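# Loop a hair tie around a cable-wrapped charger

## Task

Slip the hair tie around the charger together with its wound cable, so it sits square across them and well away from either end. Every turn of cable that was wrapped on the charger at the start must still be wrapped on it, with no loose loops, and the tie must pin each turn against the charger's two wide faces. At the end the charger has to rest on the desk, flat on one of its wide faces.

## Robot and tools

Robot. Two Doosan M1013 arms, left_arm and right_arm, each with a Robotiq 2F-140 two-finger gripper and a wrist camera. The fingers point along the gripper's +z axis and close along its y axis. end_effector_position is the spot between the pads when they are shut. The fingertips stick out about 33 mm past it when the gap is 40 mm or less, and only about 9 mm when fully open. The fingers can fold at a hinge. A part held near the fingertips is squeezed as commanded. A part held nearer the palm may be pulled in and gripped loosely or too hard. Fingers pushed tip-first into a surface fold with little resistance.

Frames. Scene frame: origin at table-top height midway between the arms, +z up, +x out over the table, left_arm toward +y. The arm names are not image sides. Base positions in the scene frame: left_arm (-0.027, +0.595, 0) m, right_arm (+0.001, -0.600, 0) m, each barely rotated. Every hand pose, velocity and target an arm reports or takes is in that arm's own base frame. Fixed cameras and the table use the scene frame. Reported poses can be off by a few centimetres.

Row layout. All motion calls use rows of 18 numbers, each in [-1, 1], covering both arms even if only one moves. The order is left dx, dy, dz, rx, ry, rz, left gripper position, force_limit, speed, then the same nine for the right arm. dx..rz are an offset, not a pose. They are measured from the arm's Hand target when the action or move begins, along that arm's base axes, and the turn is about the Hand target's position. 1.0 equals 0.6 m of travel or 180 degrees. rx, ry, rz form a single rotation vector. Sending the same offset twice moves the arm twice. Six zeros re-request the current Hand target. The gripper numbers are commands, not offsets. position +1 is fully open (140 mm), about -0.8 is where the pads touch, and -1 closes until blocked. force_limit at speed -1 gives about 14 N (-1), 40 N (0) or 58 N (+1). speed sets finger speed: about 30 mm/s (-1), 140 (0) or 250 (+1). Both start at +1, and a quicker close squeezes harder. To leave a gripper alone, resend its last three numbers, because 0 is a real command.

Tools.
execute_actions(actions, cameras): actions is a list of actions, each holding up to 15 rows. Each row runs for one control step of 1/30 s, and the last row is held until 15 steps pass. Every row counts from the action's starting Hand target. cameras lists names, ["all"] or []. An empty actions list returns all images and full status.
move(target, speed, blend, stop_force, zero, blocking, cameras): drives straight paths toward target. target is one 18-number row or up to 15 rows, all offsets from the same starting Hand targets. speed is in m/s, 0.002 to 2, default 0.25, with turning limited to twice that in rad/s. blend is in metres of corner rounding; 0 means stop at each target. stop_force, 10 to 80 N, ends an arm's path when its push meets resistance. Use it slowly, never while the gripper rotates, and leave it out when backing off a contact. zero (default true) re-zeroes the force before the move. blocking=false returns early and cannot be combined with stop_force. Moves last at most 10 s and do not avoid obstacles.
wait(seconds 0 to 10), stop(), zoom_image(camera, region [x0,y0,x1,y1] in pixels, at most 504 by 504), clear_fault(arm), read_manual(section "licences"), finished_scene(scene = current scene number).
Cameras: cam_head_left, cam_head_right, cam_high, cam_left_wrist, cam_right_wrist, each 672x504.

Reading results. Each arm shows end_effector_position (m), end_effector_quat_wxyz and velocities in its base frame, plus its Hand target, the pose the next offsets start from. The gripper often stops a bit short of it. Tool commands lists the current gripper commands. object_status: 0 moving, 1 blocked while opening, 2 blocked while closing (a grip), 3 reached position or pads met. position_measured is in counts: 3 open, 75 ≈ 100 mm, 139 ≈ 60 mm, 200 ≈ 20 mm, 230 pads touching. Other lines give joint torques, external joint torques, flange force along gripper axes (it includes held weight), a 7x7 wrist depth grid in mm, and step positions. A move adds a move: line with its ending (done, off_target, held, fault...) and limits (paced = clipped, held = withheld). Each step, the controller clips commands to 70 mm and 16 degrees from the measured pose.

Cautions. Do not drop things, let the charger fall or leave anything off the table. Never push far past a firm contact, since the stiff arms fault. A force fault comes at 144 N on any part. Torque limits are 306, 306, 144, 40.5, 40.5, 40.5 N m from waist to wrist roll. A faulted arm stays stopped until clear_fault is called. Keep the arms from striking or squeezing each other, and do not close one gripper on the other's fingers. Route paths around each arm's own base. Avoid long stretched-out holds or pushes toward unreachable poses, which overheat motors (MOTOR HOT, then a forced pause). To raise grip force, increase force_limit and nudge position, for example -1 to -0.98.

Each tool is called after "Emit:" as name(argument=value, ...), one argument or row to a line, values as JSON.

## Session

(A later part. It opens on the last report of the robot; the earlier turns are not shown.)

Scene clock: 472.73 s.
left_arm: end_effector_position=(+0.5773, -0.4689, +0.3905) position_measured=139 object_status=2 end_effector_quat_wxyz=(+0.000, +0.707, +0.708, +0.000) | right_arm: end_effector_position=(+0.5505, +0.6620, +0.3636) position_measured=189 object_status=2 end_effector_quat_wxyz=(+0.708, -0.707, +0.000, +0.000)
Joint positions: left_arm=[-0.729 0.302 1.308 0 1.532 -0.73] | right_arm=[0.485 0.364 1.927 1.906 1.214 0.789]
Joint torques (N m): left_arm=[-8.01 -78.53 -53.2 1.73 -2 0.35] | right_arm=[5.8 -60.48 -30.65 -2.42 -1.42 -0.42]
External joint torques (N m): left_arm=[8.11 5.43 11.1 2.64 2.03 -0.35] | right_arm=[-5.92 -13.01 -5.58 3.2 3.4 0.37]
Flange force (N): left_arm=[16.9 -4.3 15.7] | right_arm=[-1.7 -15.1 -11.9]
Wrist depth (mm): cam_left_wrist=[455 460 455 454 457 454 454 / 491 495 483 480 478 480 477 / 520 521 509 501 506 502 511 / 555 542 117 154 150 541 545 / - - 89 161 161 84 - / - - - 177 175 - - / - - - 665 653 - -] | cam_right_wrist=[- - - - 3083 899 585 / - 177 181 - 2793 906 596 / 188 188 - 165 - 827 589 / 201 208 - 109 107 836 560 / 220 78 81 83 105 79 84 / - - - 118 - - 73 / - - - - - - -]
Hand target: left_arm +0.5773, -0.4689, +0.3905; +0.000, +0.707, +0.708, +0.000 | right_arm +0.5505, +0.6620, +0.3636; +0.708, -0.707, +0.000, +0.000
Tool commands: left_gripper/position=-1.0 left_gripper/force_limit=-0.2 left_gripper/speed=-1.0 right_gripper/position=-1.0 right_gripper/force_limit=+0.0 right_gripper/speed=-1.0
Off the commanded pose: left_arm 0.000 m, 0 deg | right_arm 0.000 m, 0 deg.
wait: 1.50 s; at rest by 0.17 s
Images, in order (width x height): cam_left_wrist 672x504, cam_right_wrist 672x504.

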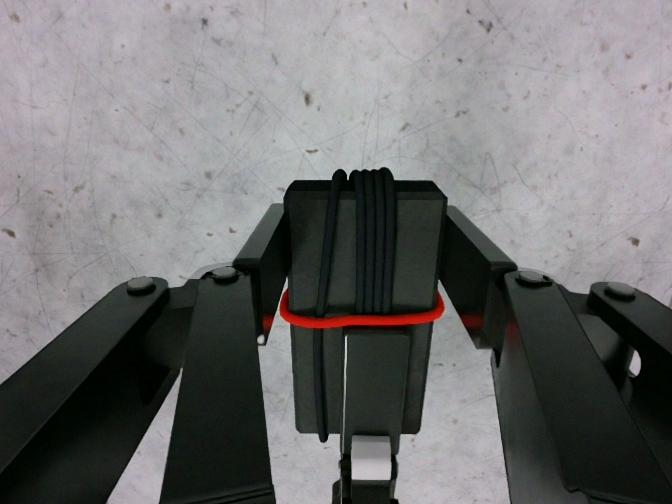

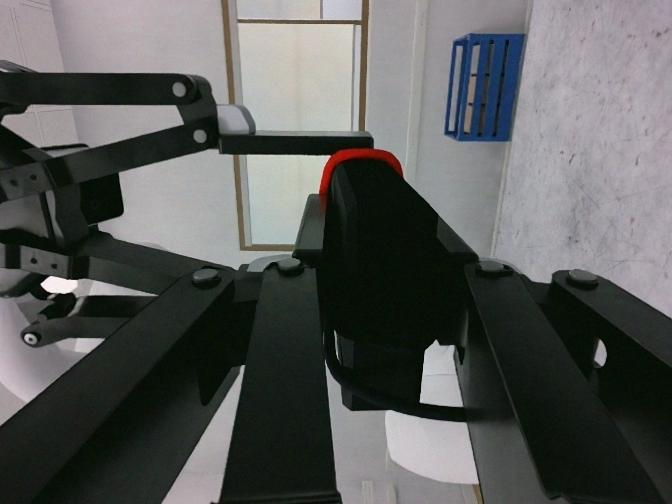

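Emit:
move(
  target=[0,0,0,0,0,0,0.3,-0.2,-1,0,0,0,0,0,0,-1,0,-1],
)

Emit:
move(
  target=[0,0,0.27,0,0,0,0.3,-0.2,-1,0,0,0,0,0,0,-1,0,-1],
  speed=0.15,
)

Emit:
move(
  target=[
    [0,0,0,0,0,0,0.3,-0.2,-1,0,0,0,0,0.5,0,-1,0,-1],
    [0,0,0,0,0,0,0.3,-0.2,-1,0,0,0,0,1,0,-1,0,-1],
  ],
  speed=0.3,
  blend=[0.01,0],
  cameras=["all"],
)

Scene clock: 480.17 s.
left_arm: end_effector_position=(+0.5772, -0.4690, +0.3905) position_measured=91 object_status=0 end_effector_quat_wxyz=(+0.000, +0.707, +0.708, +0.000) | right_arm: end_effector_position=(+0.5505, +0.6620, +0.3636) position_measured=189 object_status=2 end_effector_quat_wxyz=(+0.708, -0.707, +0.000, +0.000)
Joint positions: left_arm=[-0.729 0.302 1.308 0 1.532 -0.73] | right_arm=[0.485 0.364 1.927 1.906 1.214 0.789]
Joint torques (N m): left_arm=[-2.82 -70.17 -42.5 3.83 0.52 0.36] | right_arm=[0.47 -72.81 -37.93 1.36 2.35 -0.47]
External joint torques (N m): left_arm=[2.67 -2.85 0.38 0.53 -0.5 -0.36] | right_arm=[-0.49 -1.43 1.49 -0.57 -0.35 0.42]
Flange force (N): left_arm=[6.0 -2.5 1.3] | right_arm=[-3.1 -2.0 -3.3]
Wrist depth (mm): cam_left_wrist=[459 454 455 457 455 454 451 / 485 489 483 483 483 481 476 / 516 520 511 506 503 509 510 / 552 540 127 154 155 148 545 / - - 593 162 170 115 85 / - - 642 176 616 - - / - - 681 667 685 - -] | cam_right_wrist=[2609 170 - - 3083 836 595 / 183 180 178 - 3391 889 594 / 193 - - 146 - 821 585 / 204 227 - 108 107 816 557 / - 78 81 83 105 79 84 / - - - - - - 73 / - - - - - - -]
Hand target: left_arm +0.5773, -0.4689, +0.3905; +0.000, +0.707, +0.708, +0.000 | right_arm +0.5505, +0.6620, +0.3636; +0.708, -0.707, +0.000, +0.000
Off the commanded pose: left_arm 0.000 m, 0 deg | right_arm 0.000 m, 0 deg.
move: done

Scene clock: 481.73 s.
left_arm: end_effector_position=(+0.5772, -0.4689, +0.5524) position_measured=91 object_status=3 end_effector_quat_wxyz=(+0.000, +0.707, +0.708, +0.000) | right_arm: end_effector_position=(+0.5505, +0.6620, +0.3636) position_measured=189 object_status=2 end_effector_quat_wxyz=(+0.708, -0.707, +0.000, +0.000)
Joint positions: left_arm=[-0.729 0.334 0.971 0 1.836 -0.73] | right_arm=[0.485 0.364 1.927 1.906 1.214 0.789]
Joint torques (N m): left_arm=[-3.02 -71.79 -41.27 3.71 0.6 0.32] | right_arm=[0.33 -73.18 -38.03 1.32 2.39 -0.46]
External joint torques (N m): left_arm=[2.87 -2.97 0.63 0.5 -0.57 -0.32] | right_arm=[-0.28 -0.83 1.63 -0.54 -0.39 0.41]
Flange force (N): left_arm=[7.4 -3.7 4.3] | right_arm=[-2.9 -1.2 -2.7]
Wrist depth (mm): cam_left_wrist=[597 598 597 598 597 598 581 / 636 645 638 625 634 620 629 / 669 673 667 313 651 663 683 / 719 707 698 324 719 148 1581 / - - 777 753 771 115 85 / - - 832 376 820 - - / - - 885 382 871 - -] | cam_right_wrist=[- 4946 4479 3208 3892 851 601 / - 2968 3491 - 2760 892 589 / - - - 158 133 830 589 / - 758 - 109 107 813 559 / - 76 81 83 105 79 84 / - - - - - - 73 / - - - 4946 - - -]
Hand target: left_arm +0.5773, -0.4689, +0.5525; +0.000, +0.707, +0.708, +0.000 | right_arm +0.5505, +0.6620, +0.3636; +0.708, -0.707, +0.000, +0.000
Off the commanded pose: left_arm 0.000 m, 0 deg | right_arm 0.000 m, 0 deg.
move: done

Scene clock: 487.50 s.
left_arm: end_effector_position=(+0.5773, -0.4689, +0.5525) position_measured=91 object_status=3 end_effector_quat_wxyz=(+0.000, +0.707, +0.708, +0.000) | right_arm: end_effector_position=(+0.5505, +0.6620, +0.3636) position_measured=189 object_status=2 end_effector_quat_wxyz=(+0.000, +0.000, +0.708, +0.707)
Joint positions: left_arm=[-0.729 0.334 0.971 0 1.836 -0.73] | right_arm=[0.486 0.362 1.927 1.904 1.21 3.932]
Joint torques (N m): left_arm=[-3.03 -71.7 -41.24 3.73 0.55 0.35] | right_arm=[0.44 -72.59 -37.93 1.36 2.32 -0.21]
External joint torques (N m): left_arm=[3.08 -3.75 0.22 0.53 -0.52 -0.35] | right_arm=[-0.3 -1.41 1.59 -0.55 -0.32 0.25]
Flange force (N): left_arm=[7.8 -3.8 3.6] | right_arm=[3.5 1.5 -3.1]
Wrist depth (mm): cam_left_wrist=[605 597 605 618 589 593 584 / 632 629 631 632 629 632 638 / 673 673 673 669 659 669 675 / 719 714 167 326 700 148 1592 / - - 755 320 771 115 85 / - - 829 374 814 - - / - - 900 381 896 - -] | cam_right_wrist=[559 742 3005 - - - - / 567 799 2931 - 117 - - / 561 805 - 157 113 - - / 565 813 - 109 107 3892 - / 516 76 81 83 105 79 84 / - - - 118 - - 73 / - - - - - - -]
Hand target: left_arm +0.5773, -0.4689, +0.5525; +0.000, +0.707, +0.708, +0.000 | right_arm +0.5505, +0.6620, +0.3636; +0.000, +0.000, +0.708, +0.707
Off the commanded pose: left_arm 0.000 m, 0 deg | right_arm 0.000 m, 0 deg.
move: done

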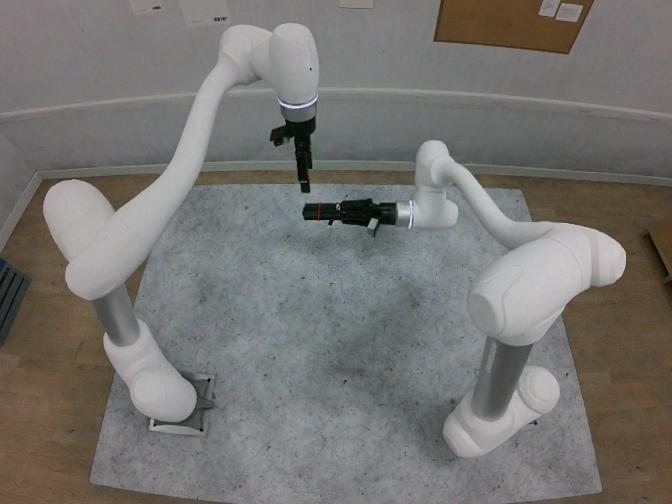

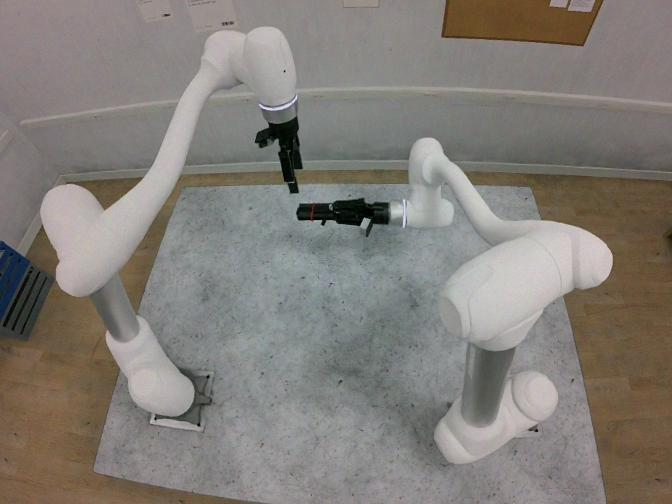

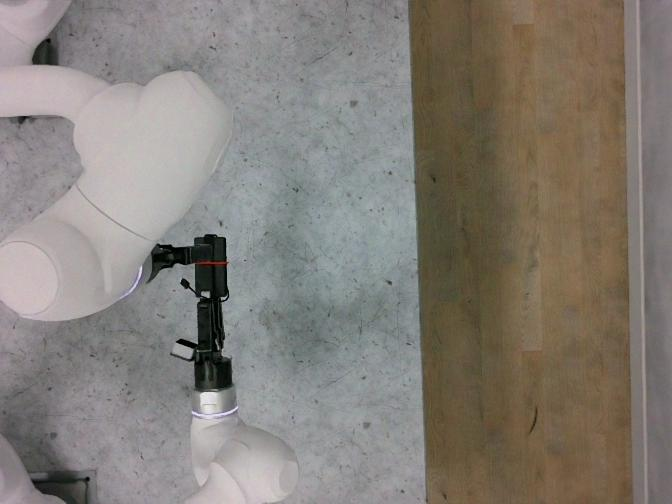

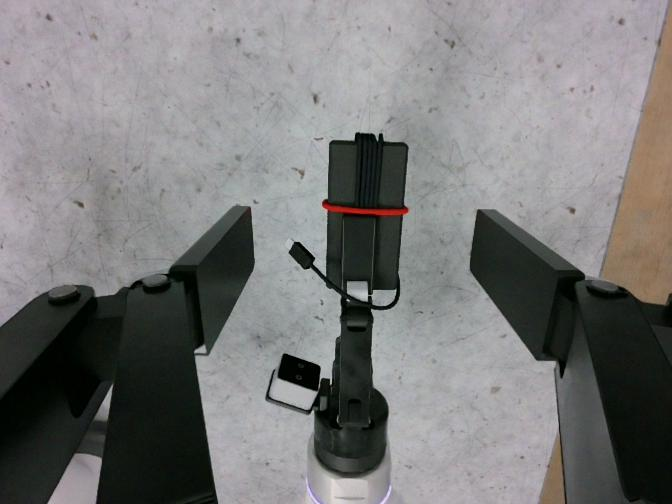

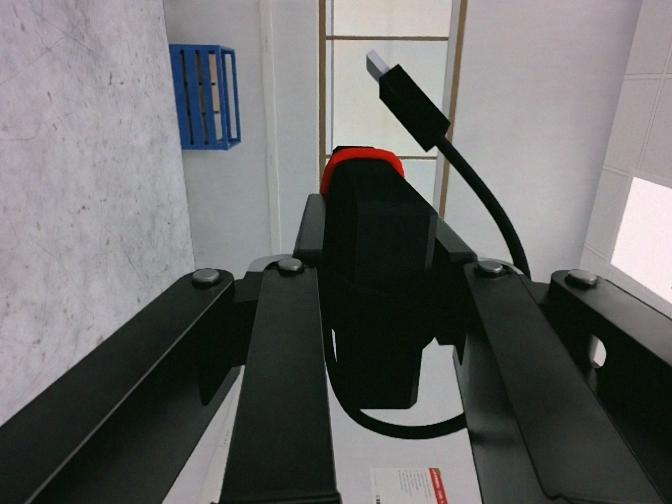

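Emit:
move(
  target=[
    [0,0,0,0,0,0,0.3,-0.2,-1,0,0,0,0,0.45,0,-1,0,-1],
    [0,0,0,0,0,0,0.3,-0.2,-1,0,0,0,0,0,0,-1,0,-1],
  ],
  speed=0.35,
  cameras=["all"],
)

Scene clock: 501.13 s.
left_arm: end_effector_position=(+0.5773, -0.4689, +0.5525) position_measured=91 object_status=3 end_effector_quat_wxyz=(+0.000, +0.707, +0.708, +0.000) | right_arm: end_effector_position=(+0.5505, +0.6620, +0.3637) position_measured=189 object_status=2 end_effector_quat_wxyz=(+0.000, +0.000, +0.708, +0.706)
Joint positions: left_arm=[-0.729 0.334 0.971 0 1.836 -0.73] | right_arm=[0.486 0.362 1.927 1.904 1.21 3.933]
Joint torques (N m): left_arm=[-3.06 -71.57 -41.15 3.72 0.58 0.34] | right_arm=[0.37 -72.89 -38.04 1.39 2.35 -0.37]
External joint torques (N m): left_arm=[3.38 -3.31 0.5 0.5 -0.55 -0.34] | right_arm=[-0.27 -1.03 1.77 -0.59 -0.35 0.42]
Flange force (N): left_arm=[8.1 -3.4 4.1] | right_arm=[3.3 1.3 -3.0]
Wrist depth (mm): cam_left_wrist=[606 595 601 597 595 595 589 / 645 632 625 632 625 622 638 / 683 677 673 675 651 671 687 / 723 712 696 325 700 148 1581 / - - 771 755 758 115 85 / - - 823 374 817 - - / - - 882 382 875 - -] | cam_right_wrist=[561 794 2261 - 2895 - - / 564 819 3083 3124 3344 - - / 569 807 5276 159 145 - - / 564 802 - 108 108 106 2499 / 514 76 81 83 105 79 84 / - - - 120 - - 73 / - - - - - - -]
Hand target: left_arm +0.5773, -0.4689, +0.5525; +0.000, +0.707, +0.708, +0.000 | right_arm +0.5505, +0.6620, +0.3636; +0.000, +0.000, +0.708, +0.707
Off the commanded pose: left_arm 0.000 m, 0 deg | right_arm 0.000 m, 0 deg.
move: done

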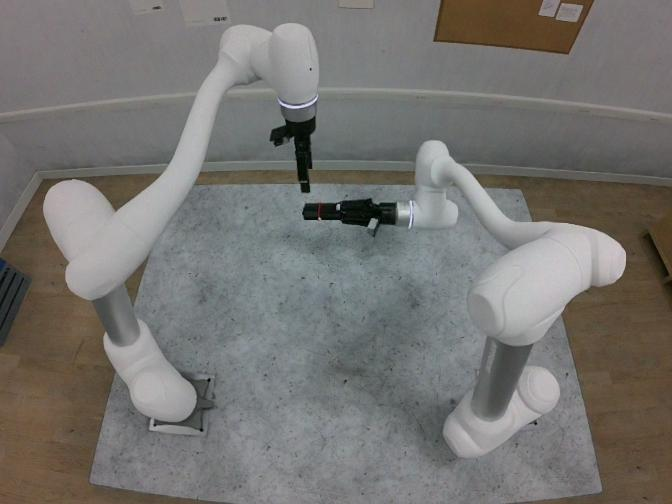

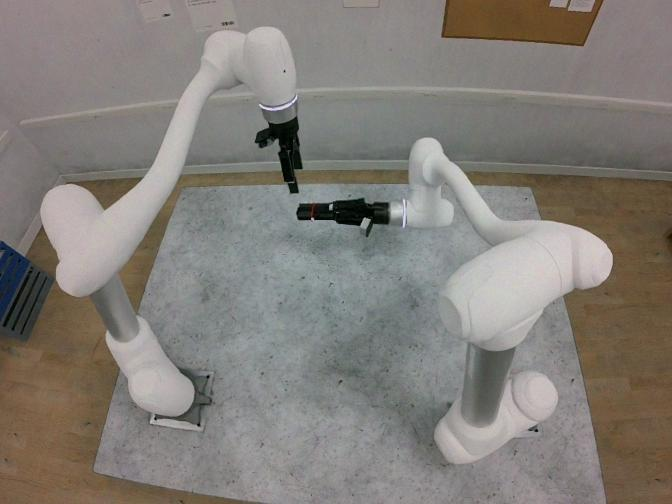

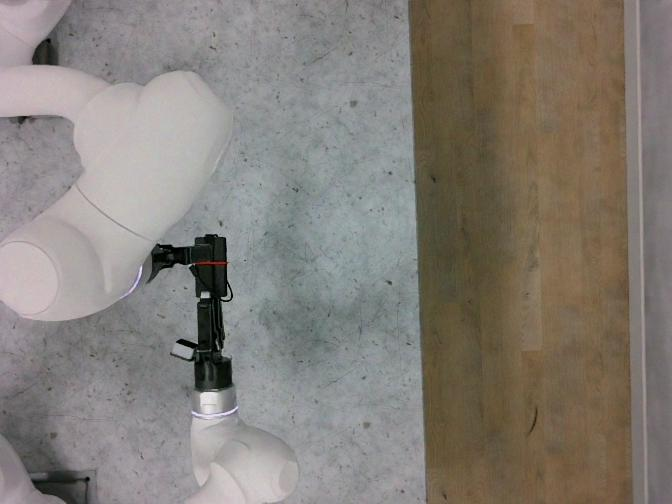

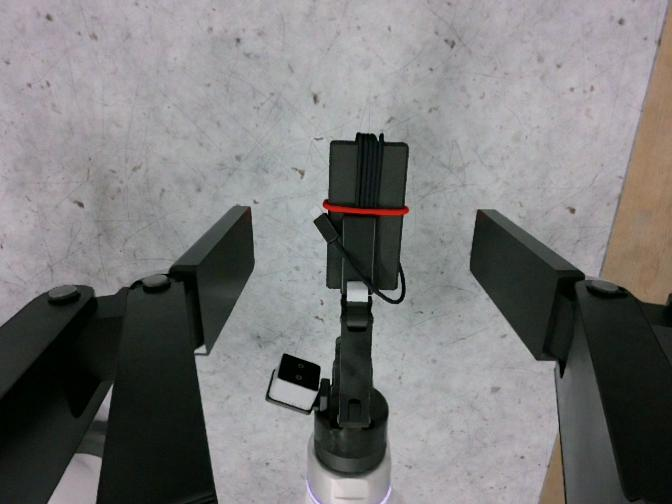

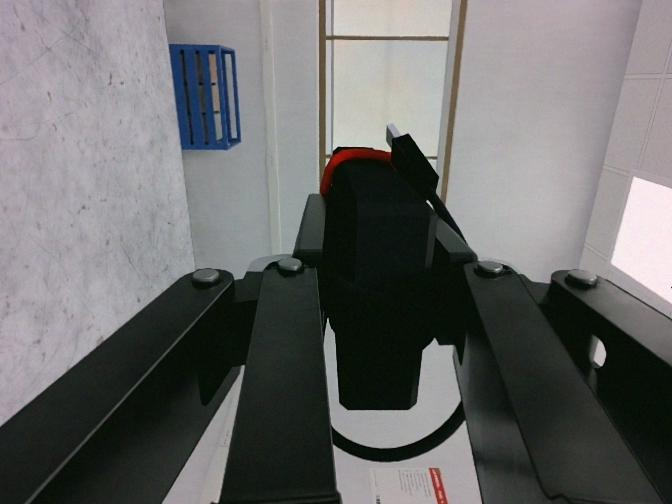

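Emit:
move(
  target=[
    [0,0,0,0,0,0,0.3,-0.2,-1,0,0,0,0,-0.5,0,-1,0,-1],
    [0,0,0,0,0,0,0.3,-0.2,-1,0,0,0,0,-1,0,-1,0,-1],
  ],
  speed=0.35,
  blend=[0.01,0],
  cameras=["cam_left_wrist","cam_right_wrist"],
)

Emit:
move(
  target=[
    [0,0,0,0,0,0,0.3,-0.2,-1,0,0,0,0,-0.5,0,-1,0,-1],
    [0,0,0,0,0,0,0.3,-0.2,-1,0,0,0,0,-1,0,-1,0,-1],
  ],
  speed=0.35,
  blend=[0.01,0],
  cameras=["all"],
)

Scene clock: 512.53 s.
left_arm: end_effector_position=(+0.5773, -0.4689, +0.5525) position_measured=91 object_status=3 end_effector_quat_wxyz=(+0.000, +0.707, +0.708, +0.000) | right_arm: end_effector_position=(+0.5506, +0.6620, +0.3636) position_measured=189 object_status=2 end_effector_quat_wxyz=(+0.708, -0.707, +0.000, +0.000)
Joint positions: left_arm=[-0.729 0.334 0.971 0 1.836 -0.73] | right_arm=[0.485 0.364 1.927 1.906 1.214 0.789]
Joint torques (N m): left_arm=[-3.08 -71.87 -41.07 3.69 0.51 0.36] | right_arm=[0.8 -73.31 -37.97 1.32 2.32 -0.58]
External joint torques (N m): left_arm=[3.12 -3.11 0.31 0.54 -0.49 -0.36] | right_arm=[-1.07 -0.6 1.67 -0.52 -0.34 0.54]
Flange force (N): left_arm=[7.2 -3.0 3.4] | right_arm=[-2.0 -1.1 -3.7]
Wrist depth (mm): cam_left_wrist=[598 598 598 590 590 592 582 / 631 632 634 616 627 627 623 / 677 677 669 311 665 669 687 / 728 707 707 323 719 148 1559 / - - 758 758 761 115 84 / - - 820 373 814 - - / - - 889 384 889 - -] | cam_right_wrist=[2473 - 3597 - - 845 591 / - - - - 3005 899 588 / - - - 156 3297 830 589 / - 781 - 109 107 821 583 / - 76 81 89 105 79 84 / - - - 119 - - 73 / - - - - - - -]
Hand target: left_arm +0.5773, -0.4689, +0.5525; +0.000, +0.707, +0.708, +0.000 | right_arm +0.5505, +0.6620, +0.3636; +0.708, -0.707, +0.000, +0.000
Off the commanded pose: left_arm 0.000 m, 0 deg | right_arm 0.000 m, 0 deg.
move: done
Images, in order (width x height): cam_left_wrist 672x504, cam_right_wrist 672x504.

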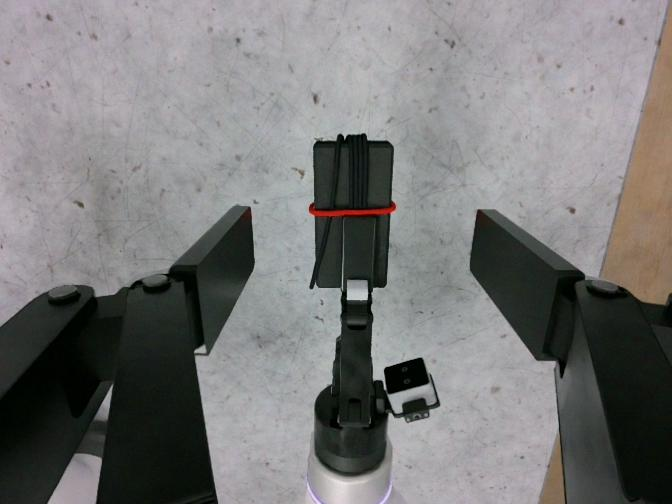

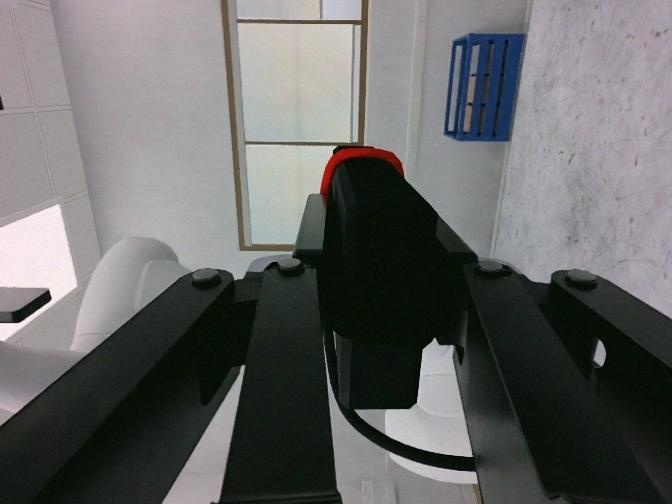

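Scene clock: 517.57 s.
left_arm: end_effector_position=(+0.5773, -0.4689, +0.5525) position_measured=91 object_status=3 end_effector_quat_wxyz=(+0.000, +0.707, +0.708, +0.000) | right_arm: end_effector_position=(+0.5505, +0.6620, +0.3637) position_measured=189 object_status=2 end_effector_quat_wxyz=(+0.000, +0.000, +0.708, +0.706)
Joint positions: left_arm=[-0.729 0.334 0.971 0 1.836 -0.73] | right_arm=[0.486 0.362 1.927 1.904 1.21 -2.351]
Joint torques (N m): left_arm=[-2.97 -71.56 -41.07 3.76 0.52 0.33] | right_arm=[0.57 -72.89 -38.06 1.48 2.34 -0.57]
External joint torques (N m): left_arm=[2.73 -3.77 0.06 0.48 -0.5 -0.33] | right_arm=[-0.61 -0.88 1.69 -0.66 -0.35 0.61]
Flange force (N): left_arm=[7.2 -3.8 3.1] | right_arm=[2.5 1.6 -3.4]
Wrist depth (mm): cam_left_wrist=[597 600 600 595 597 597 582 / 634 638 629 622 629 627 622 / 679 665 673 310 657 667 689 / 712 - 692 326 700 148 1548 / - - 761 763 753 115 85 / - - 820 377 829 - - / - - 885 381 885 - -] | cam_right_wrist=[568 805 3344 3083 - - - / 563 802 3208 5051 3391 3709 - / 565 807 - 159 115 - - / 542 810 - 109 107 - 2760 / - 76 81 83 106 79 84 / - - - 120 - - 73 / - - - - - - -]
Hand target: left_arm +0.5773, -0.4689, +0.5525; +0.000, +0.707, +0.708, +0.000 | right_arm +0.5505, +0.6620, +0.3636; +0.000, +0.000, +0.708, +0.707
Off the commanded pose: left_arm 0.000 m, 0 deg | right_arm 0.000 m, 0 deg.
move: done

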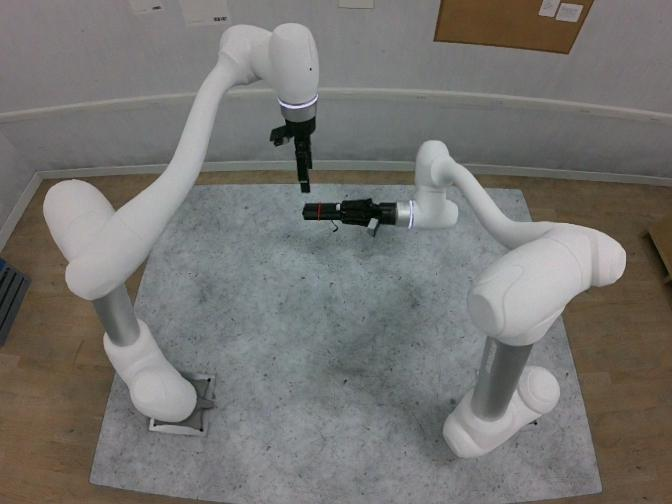

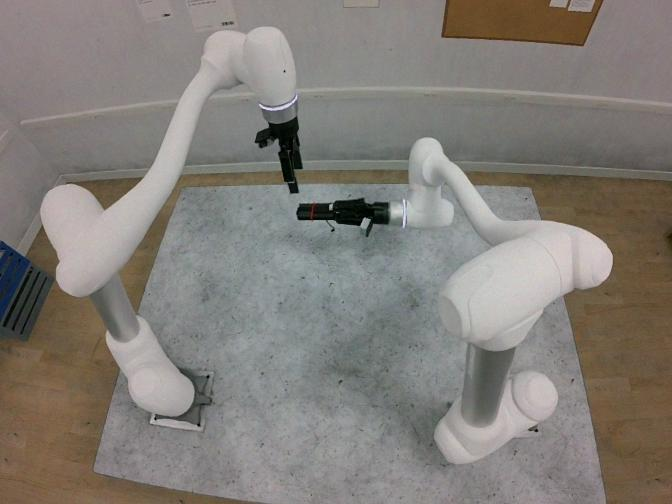

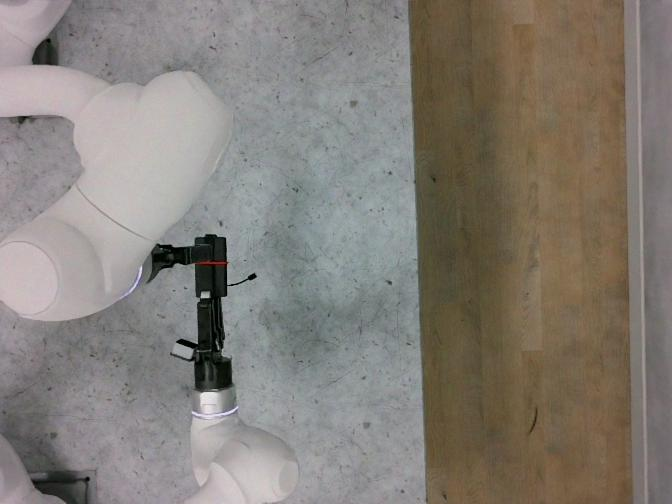

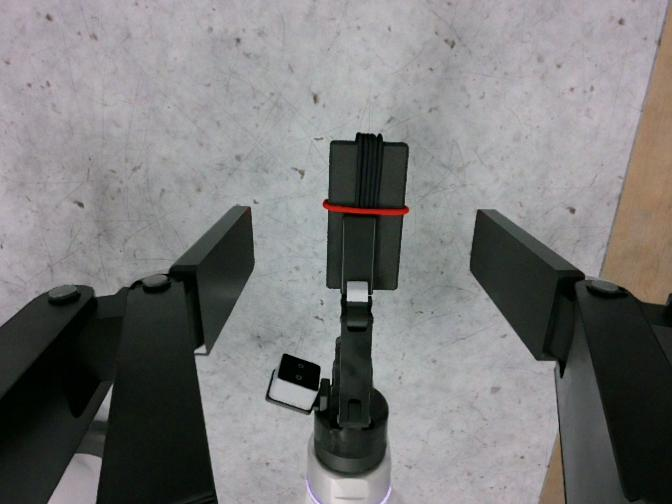

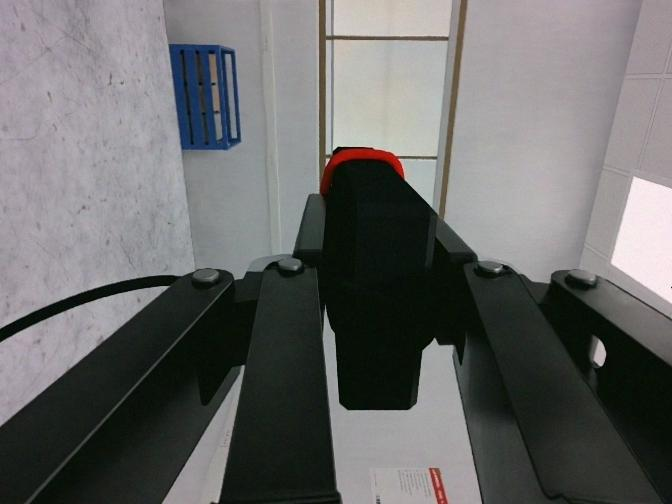

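Emit:
move(
  target=[
    [0.01,0,0,0,0,0,0.3,-0.2,-1,0,0,0,0,0,0,-1,0,-1],
    [0.01,0,-0.27,0,0,0,0.3,-0.2,-1,0,0,0,0,0,0,-1,0,-1],
  ],
  speed=0.08,
  stop_force=15,
)

Emit:
move(
  target=[0,0,0,0,0,0,-1,-0.2,-1,0,0,0,0,0,0,-1,0,-1],
)

Emit:
wait(
  seconds=1.5,
  cameras=["all"],
)

Scene clock: 527.43 s.
left_arm: end_effector_position=(+0.5833, -0.4689, +0.3905) position_measured=91 object_status=3 end_effector_quat_wxyz=(+0.000, +0.707, +0.708, +0.000) | right_arm: end_effector_position=(+0.5505, +0.6620, +0.3636) position_measured=189 object_status=2 end_effector_quat_wxyz=(+0.000, +0.000, +0.708, +0.707)
Joint positions: left_arm=[-0.723 0.309 1.297 0 1.535 -0.725] | right_arm=[0.486 0.362 1.927 1.904 1.21 -2.351]
Joint torques (N m): left_arm=[-3.08 -70.65 -42.34 3.87 0.51 0.3] | right_arm=[0.71 -72.7 -37.89 1.33 2.38 -0.38]
External joint torques (N m): left_arm=[2.96 -3.59 -0.08 0.52 -0.49 -0.3] | right_arm=[-0.81 -0.76 1.68 -0.51 -0.39 0.43]
Flange force (N): left_arm=[6.5 -2.4 0.5] | right_arm=[2.5 1.1 -3.4]
Wrist depth (mm): cam_left_wrist=[461 457 452 458 454 453 453 / 491 491 486 484 481 482 481 / 521 515 512 161 494 509 509 / 557 544 127 159 159 148 545 / - - 584 162 171 115 85 / - - 625 169 611 - - / - - 687 174 685 - -] | cam_right_wrist=[557 754 3344 - - 174 166 / 565 805 3252 - 3597 175 179 / 563 807 - 159 3391 - 208 / 538 807 - 109 107 - 207 / - 78 81 83 106 79 84 / - - - 120 - - 73 / - - - - - - -]
Hand target: left_arm +0.5833, -0.4689, +0.3905; +0.000, +0.707, +0.708, +0.000 | right_arm +0.5505, +0.6620, +0.3636; +0.000, +0.000, +0.708, +0.707
Off the commanded pose: left_arm 0.000 m, 0 deg | right_arm 0.000 m, 0 deg.
move: done

Scene clock: 528.70 s.
left_arm: end_effector_position=(+0.5833, -0.4689, +0.3905) position_measured=140 object_status=2 end_effector_quat_wxyz=(+0.000, +0.707, +0.708, +0.000) | right_arm: end_effector_position=(+0.5505, +0.6620, +0.3635) position_measured=189 object_status=2 end_effector_quat_wxyz=(+0.000, +0.000, +0.708, +0.706)
Joint positions: left_arm=[-0.723 0.309 1.297 0 1.535 -0.725] | right_arm=[0.486 0.362 1.927 1.904 1.21 -2.351]
Joint torques (N m): left_arm=[-23.58 -64.27 -36.46 -5.14 1.33 0.93] | right_arm=[-2.24 -75.53 -53.03 7.84 0.05 -0.59]
External joint torques (N m): left_arm=[23.75 -9.74 -5.72 9.52 -1.31 -0.93] | right_arm=[2.11 1.88 16.74 -7.01 1.94 0.64]
Flange force (N): left_arm=[25.5 16.9 -8.1] | right_arm=[21.4 -8.6 -21.3]
Wrist depth (mm): cam_left_wrist=[458 458 457 459 455 456 449 / 491 485 485 485 486 483 475 / 518 520 517 166 503 502 510 / 560 544 122 159 150 538 542 / - - - 163 169 84 - / - - - 169 182 - - / - - - 168 683 - -] | cam_right_wrist=[563 744 2895 - - - - / 565 799 2860 - 198 180 181 / 561 810 - 145 106 - 184 / 538 802 - 109 106 201 201 / - 76 81 83 103 79 84 / - - - 119 - - 73 / - - - - - - -]
Hand target: left_arm +0.5833, -0.4689, +0.3905; +0.000, +0.707, +0.708, +0.000 | right_arm +0.5505, +0.6620, +0.3636; +0.000, +0.000, +0.708, +0.707
Off the commanded pose: left_arm 0.000 m, 0 deg | right_arm 0.000 m, 0 deg.
move: done

Scene clock: 530.20 s.
left_arm: end_effector_position=(+0.5833, -0.4689, +0.3905) position_measured=140 object_status=2 end_effector_quat_wxyz=(+0.000, +0.707, +0.708, +0.000) | right_arm: end_effector_position=(+0.5505, +0.6620, +0.3636) position_measured=189 object_status=2 end_effector_quat_wxyz=(+0.000, +0.000, +0.708, +0.706)
Joint positions: left_arm=[-0.723 0.309 1.297 0 1.535 -0.725] | right_arm=[0.486 0.362 1.927 1.904 1.21 -2.351]
Joint torques (N m): left_arm=[-25.05 -63.69 -36.2 -5.7 1.17 0.98] | right_arm=[-1.91 -75.71 -54.05 8.22 0.18 -0.58]
External joint torques (N m): left_arm=[25.03 -10.23 -5.92 10.06 -1.14 -0.98] | right_arm=[1.91 1.6 17.65 -7.4 1.82 0.63]
Flange force (N): left_arm=[26.9 17.8 -8.7] | right_arm=[22.8 -8.6 -23.0]
Wrist depth (mm): cam_left_wrist=[460 458 453 458 456 454 454 / 487 490 486 485 482 481 478 / 517 515 515 167 502 509 511 / 556 544 122 158 151 535 542 / - - - 163 170 84 - / - - - 168 181 - - / - - - 167 685 - -] | cam_right_wrist=[559 754 2895 - - - - / 561 799 3124 - 3344 179 174 / 564 805 - 146 106 - 183 / 537 816 - 108 106 219 201 / - 76 81 83 104 79 84 / - - - 119 - - 73 / - - - - - - -]
Hand target: left_arm +0.5833, -0.4689, +0.3905; +0.000, +0.707, +0.708, +0.000 | right_arm +0.5505, +0.6620, +0.3636; +0.000, +0.000, +0.708, +0.707
Tool commands: left_gripper/position=-1.0 left_gripper/force_limit=-0.2 left_gripper/speed=-1.0 right_gripper/position=-1.0 right_gripper/force_limit=+0.0 right_gripper/speed=-1.0
Off the commanded pose: left_arm 0.000 m, 0 deg | right_arm 0.000 m, 0 deg.
wait: 1.50 s; at rest by 0.17 s

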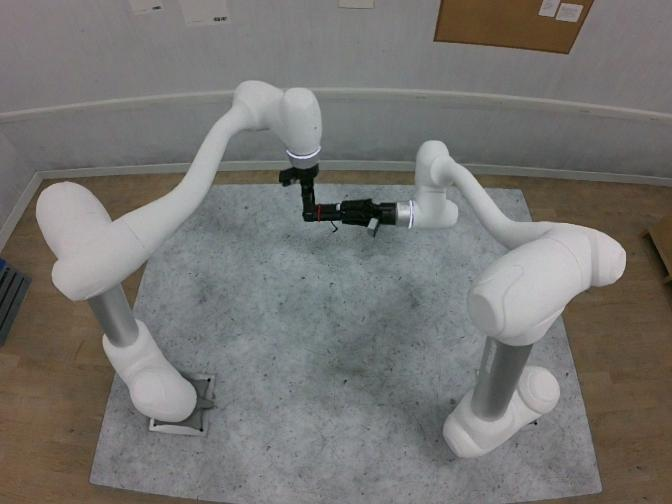

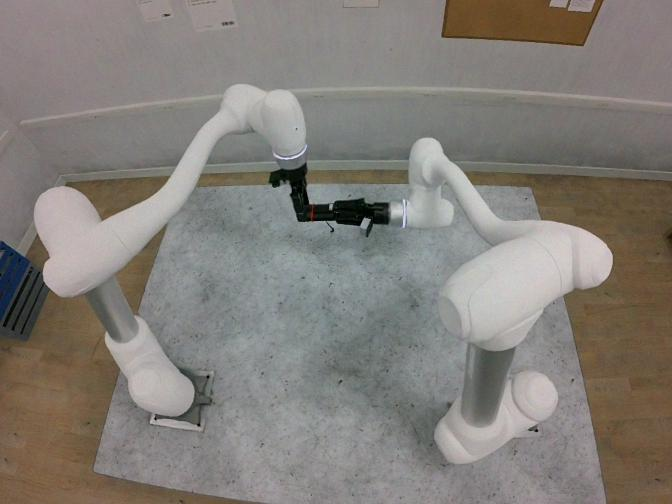

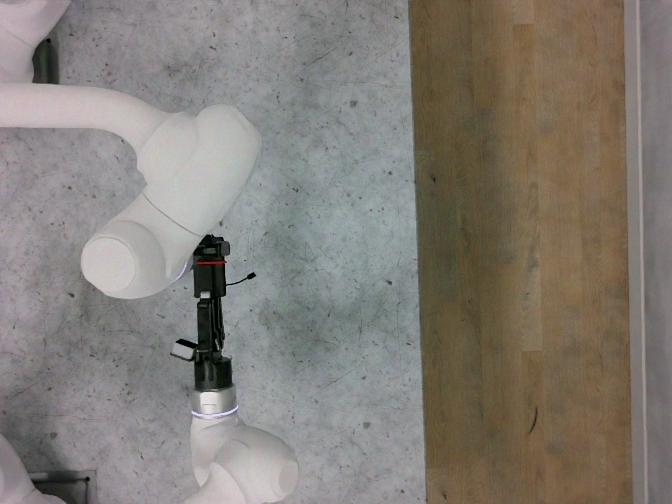

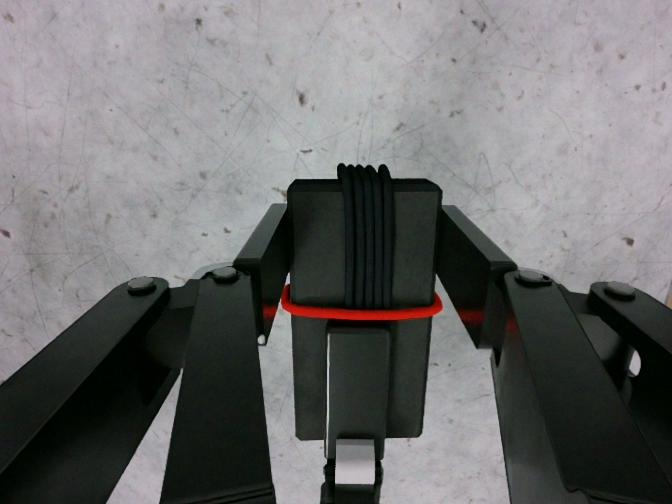

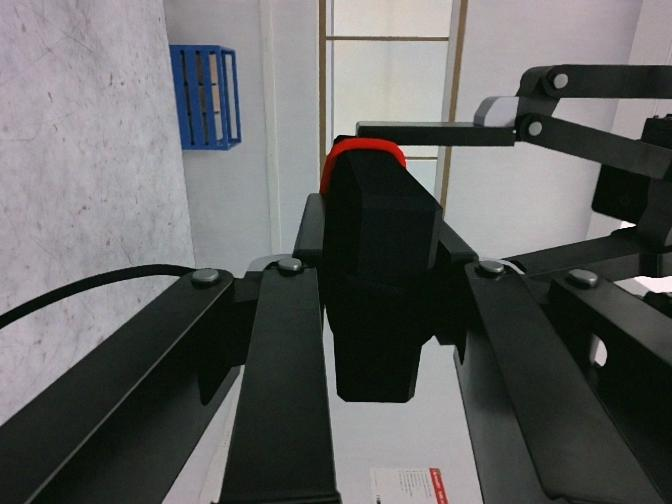

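Emit:
move(
  target=[0,0,0,0,0,0,-1,-0.2,-1,0,0,0,0,0,0,-0.08,0,-1],
)

Emit:
move(
  target=[0,0,0,0,0,0,-1,-0.2,-1,0,-0.4,0,0,0,0,-0.08,0,-1],
  speed=0.1,
  cameras=["all"],
)

Scene clock: 535.40 s.
left_arm: end_effector_position=(+0.5832, -0.4689, +0.3904) position_measured=140 object_status=2 end_effector_quat_wxyz=(+0.000, +0.707, +0.708, +0.000) | right_arm: end_effector_position=(+0.5505, +0.6620, +0.3637) position_measured=139 object_status=0 end_effector_quat_wxyz=(+0.000, +0.000, +0.708, +0.707)
Joint positions: left_arm=[-0.723 0.31 1.297 0 1.535 -0.725] | right_arm=[0.486 0.362 1.927 1.904 1.21 -2.351]
Joint torques (N m): left_arm=[-2.86 -73.12 -44.2 3.86 0.51 0.33] | right_arm=[0.47 -70.24 -36.1 0.66 1.49 -0.37]
External joint torques (N m): left_arm=[2.88 -0.98 1.91 0.52 -0.48 -0.33] | right_arm=[-0.55 -3.42 -0.17 0.15 0.49 0.42]
Flange force (N): left_arm=[6.4 -2.6 4.1] | right_arm=[2.7 4.3 -3.3]
Wrist depth (mm): cam_left_wrist=[456 457 458 453 458 454 456 / 487 487 484 483 483 483 478 / 522 520 510 167 502 510 509 / 556 542 122 158 150 536 540 / - - - 165 170 84 - / - - - 151 180 - - / - - - 157 687 - -] | cam_right_wrist=[568 761 3768 - - - - / 564 799 3297 - 186 179 173 / 560 813 - - 112 5276 183 / 542 763 118 106 106 109 202 / - 93 83 - 106 90 91 / - - - - - - 63 / - - - 1746 1899 - -]
Hand target: left_arm +0.5833, -0.4689, +0.3905; +0.000, +0.707, +0.708, +0.000 | right_arm +0.5505, +0.6620, +0.3636; +0.000, +0.000, +0.708, +0.707
Off the commanded pose: left_arm 0.000 m, 0 deg | right_arm 0.000 m, 0 deg.
move: done

Scene clock: 538.20 s.
left_arm: end_effector_position=(+0.5833, -0.4689, +0.3905) position_measured=140 object_status=2 end_effector_quat_wxyz=(+0.000, +0.707, +0.708, +0.000) | right_arm: end_effector_position=(+0.5505, +0.4220, +0.3636) position_measured=139 object_status=3 end_effector_quat_wxyz=(+0.000, +0.000, +0.708, +0.707)
Joint positions: left_arm=[-0.723 0.309 1.297 0 1.535 -0.725] | right_arm=[0.099 0.252 2.087 1.639 1.498 -2.342]
Joint torques (N m): left_arm=[-3.33 -73.33 -44.39 3.73 0.46 0.34] | right_arm=[1.62 -57.43 -34.11 1.69 1.31 -0.41]
External joint torques (N m): left_arm=[3.17 -0.8 2.03 0.65 -0.44 -0.34] | right_arm=[-1.66 -2.67 0.07 0.12 0.65 0.46]
Flange force (N): left_arm=[6.7 -2.3 4.2] | right_arm=[3.1 4.2 -4.3]
Wrist depth (mm): cam_left_wrist=[459 458 456 457 448 456 447 / 487 483 486 484 490 482 484 / 521 518 510 166 498 510 508 / 555 546 122 158 150 535 544 / - - - 166 171 84 - / - - - 181 182 - - / - - - 696 685 - -] | cam_right_wrist=[567 797 2351 - 3597 3892 560 / 565 807 3597 3597 416 415 398 / 563 819 1312 - 436 422 410 / 540 758 117 - - 108 552 / - 93 83 3441 - 90 91 / - - - - - - 63 / - - - - 2120 - -]
Hand target: left_arm +0.5833, -0.4689, +0.3905; +0.000, +0.707, +0.708, +0.000 | right_arm +0.5505, +0.4220, +0.3636; +0.000, +0.000, +0.708, +0.707
Off the commanded pose: left_arm 0.000 m, 0 deg | right_arm 0.000 m, 0 deg.
move: done

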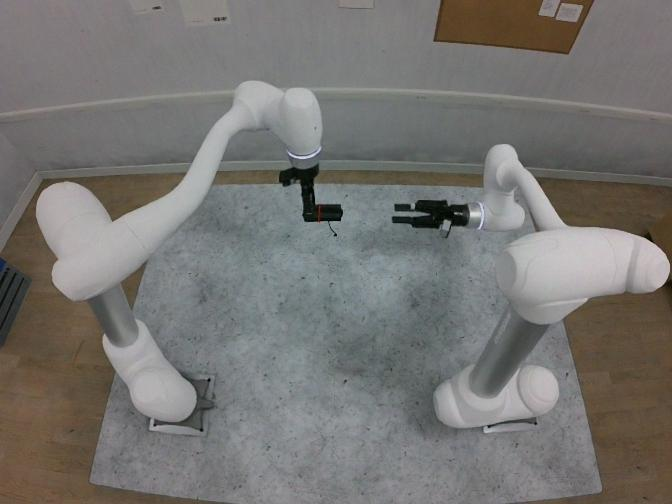

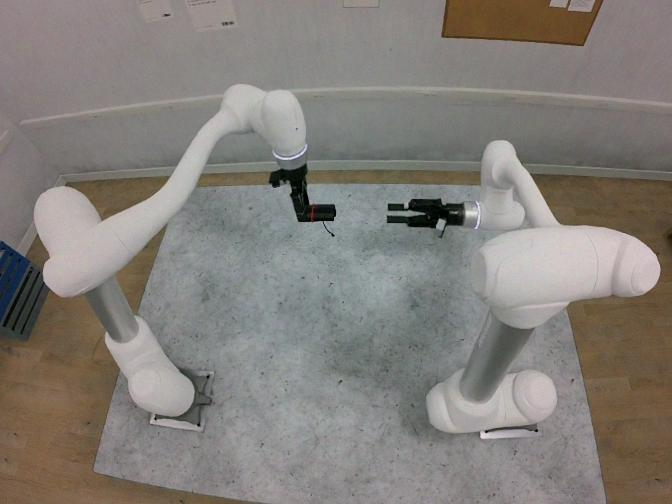

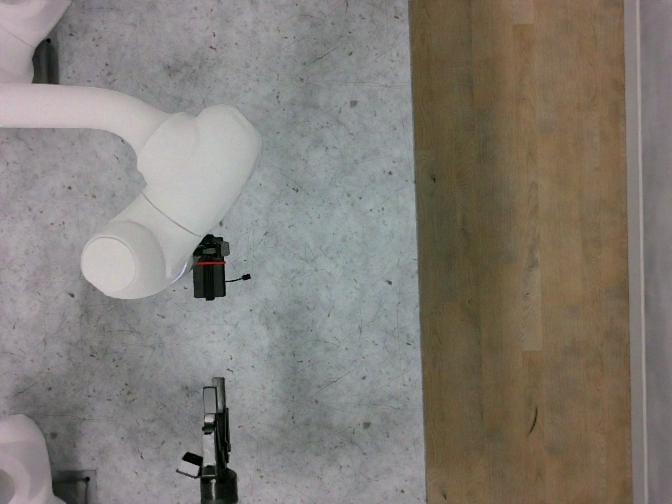

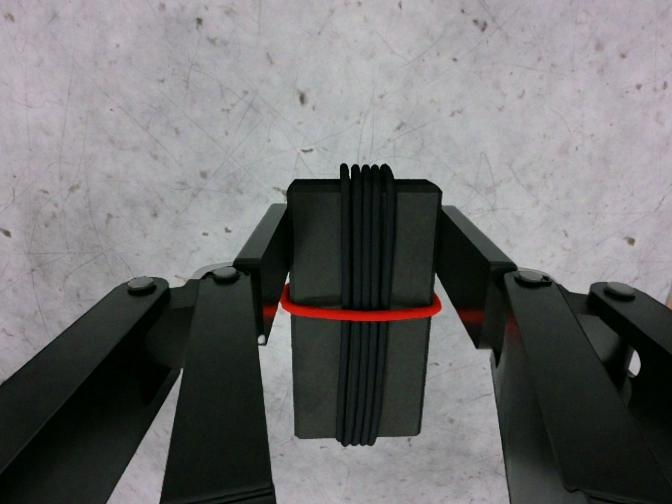

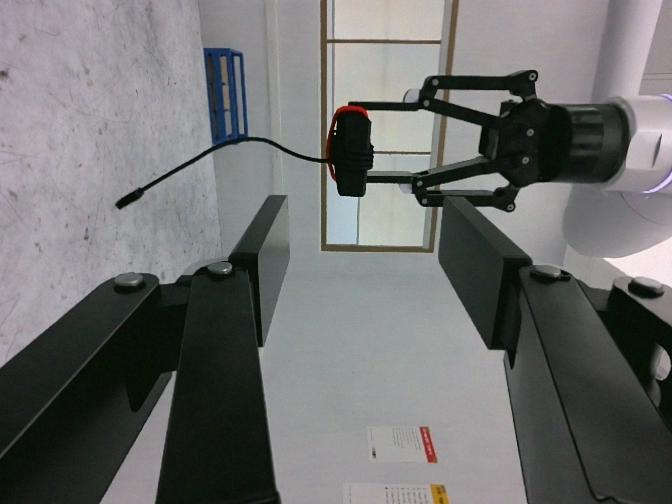

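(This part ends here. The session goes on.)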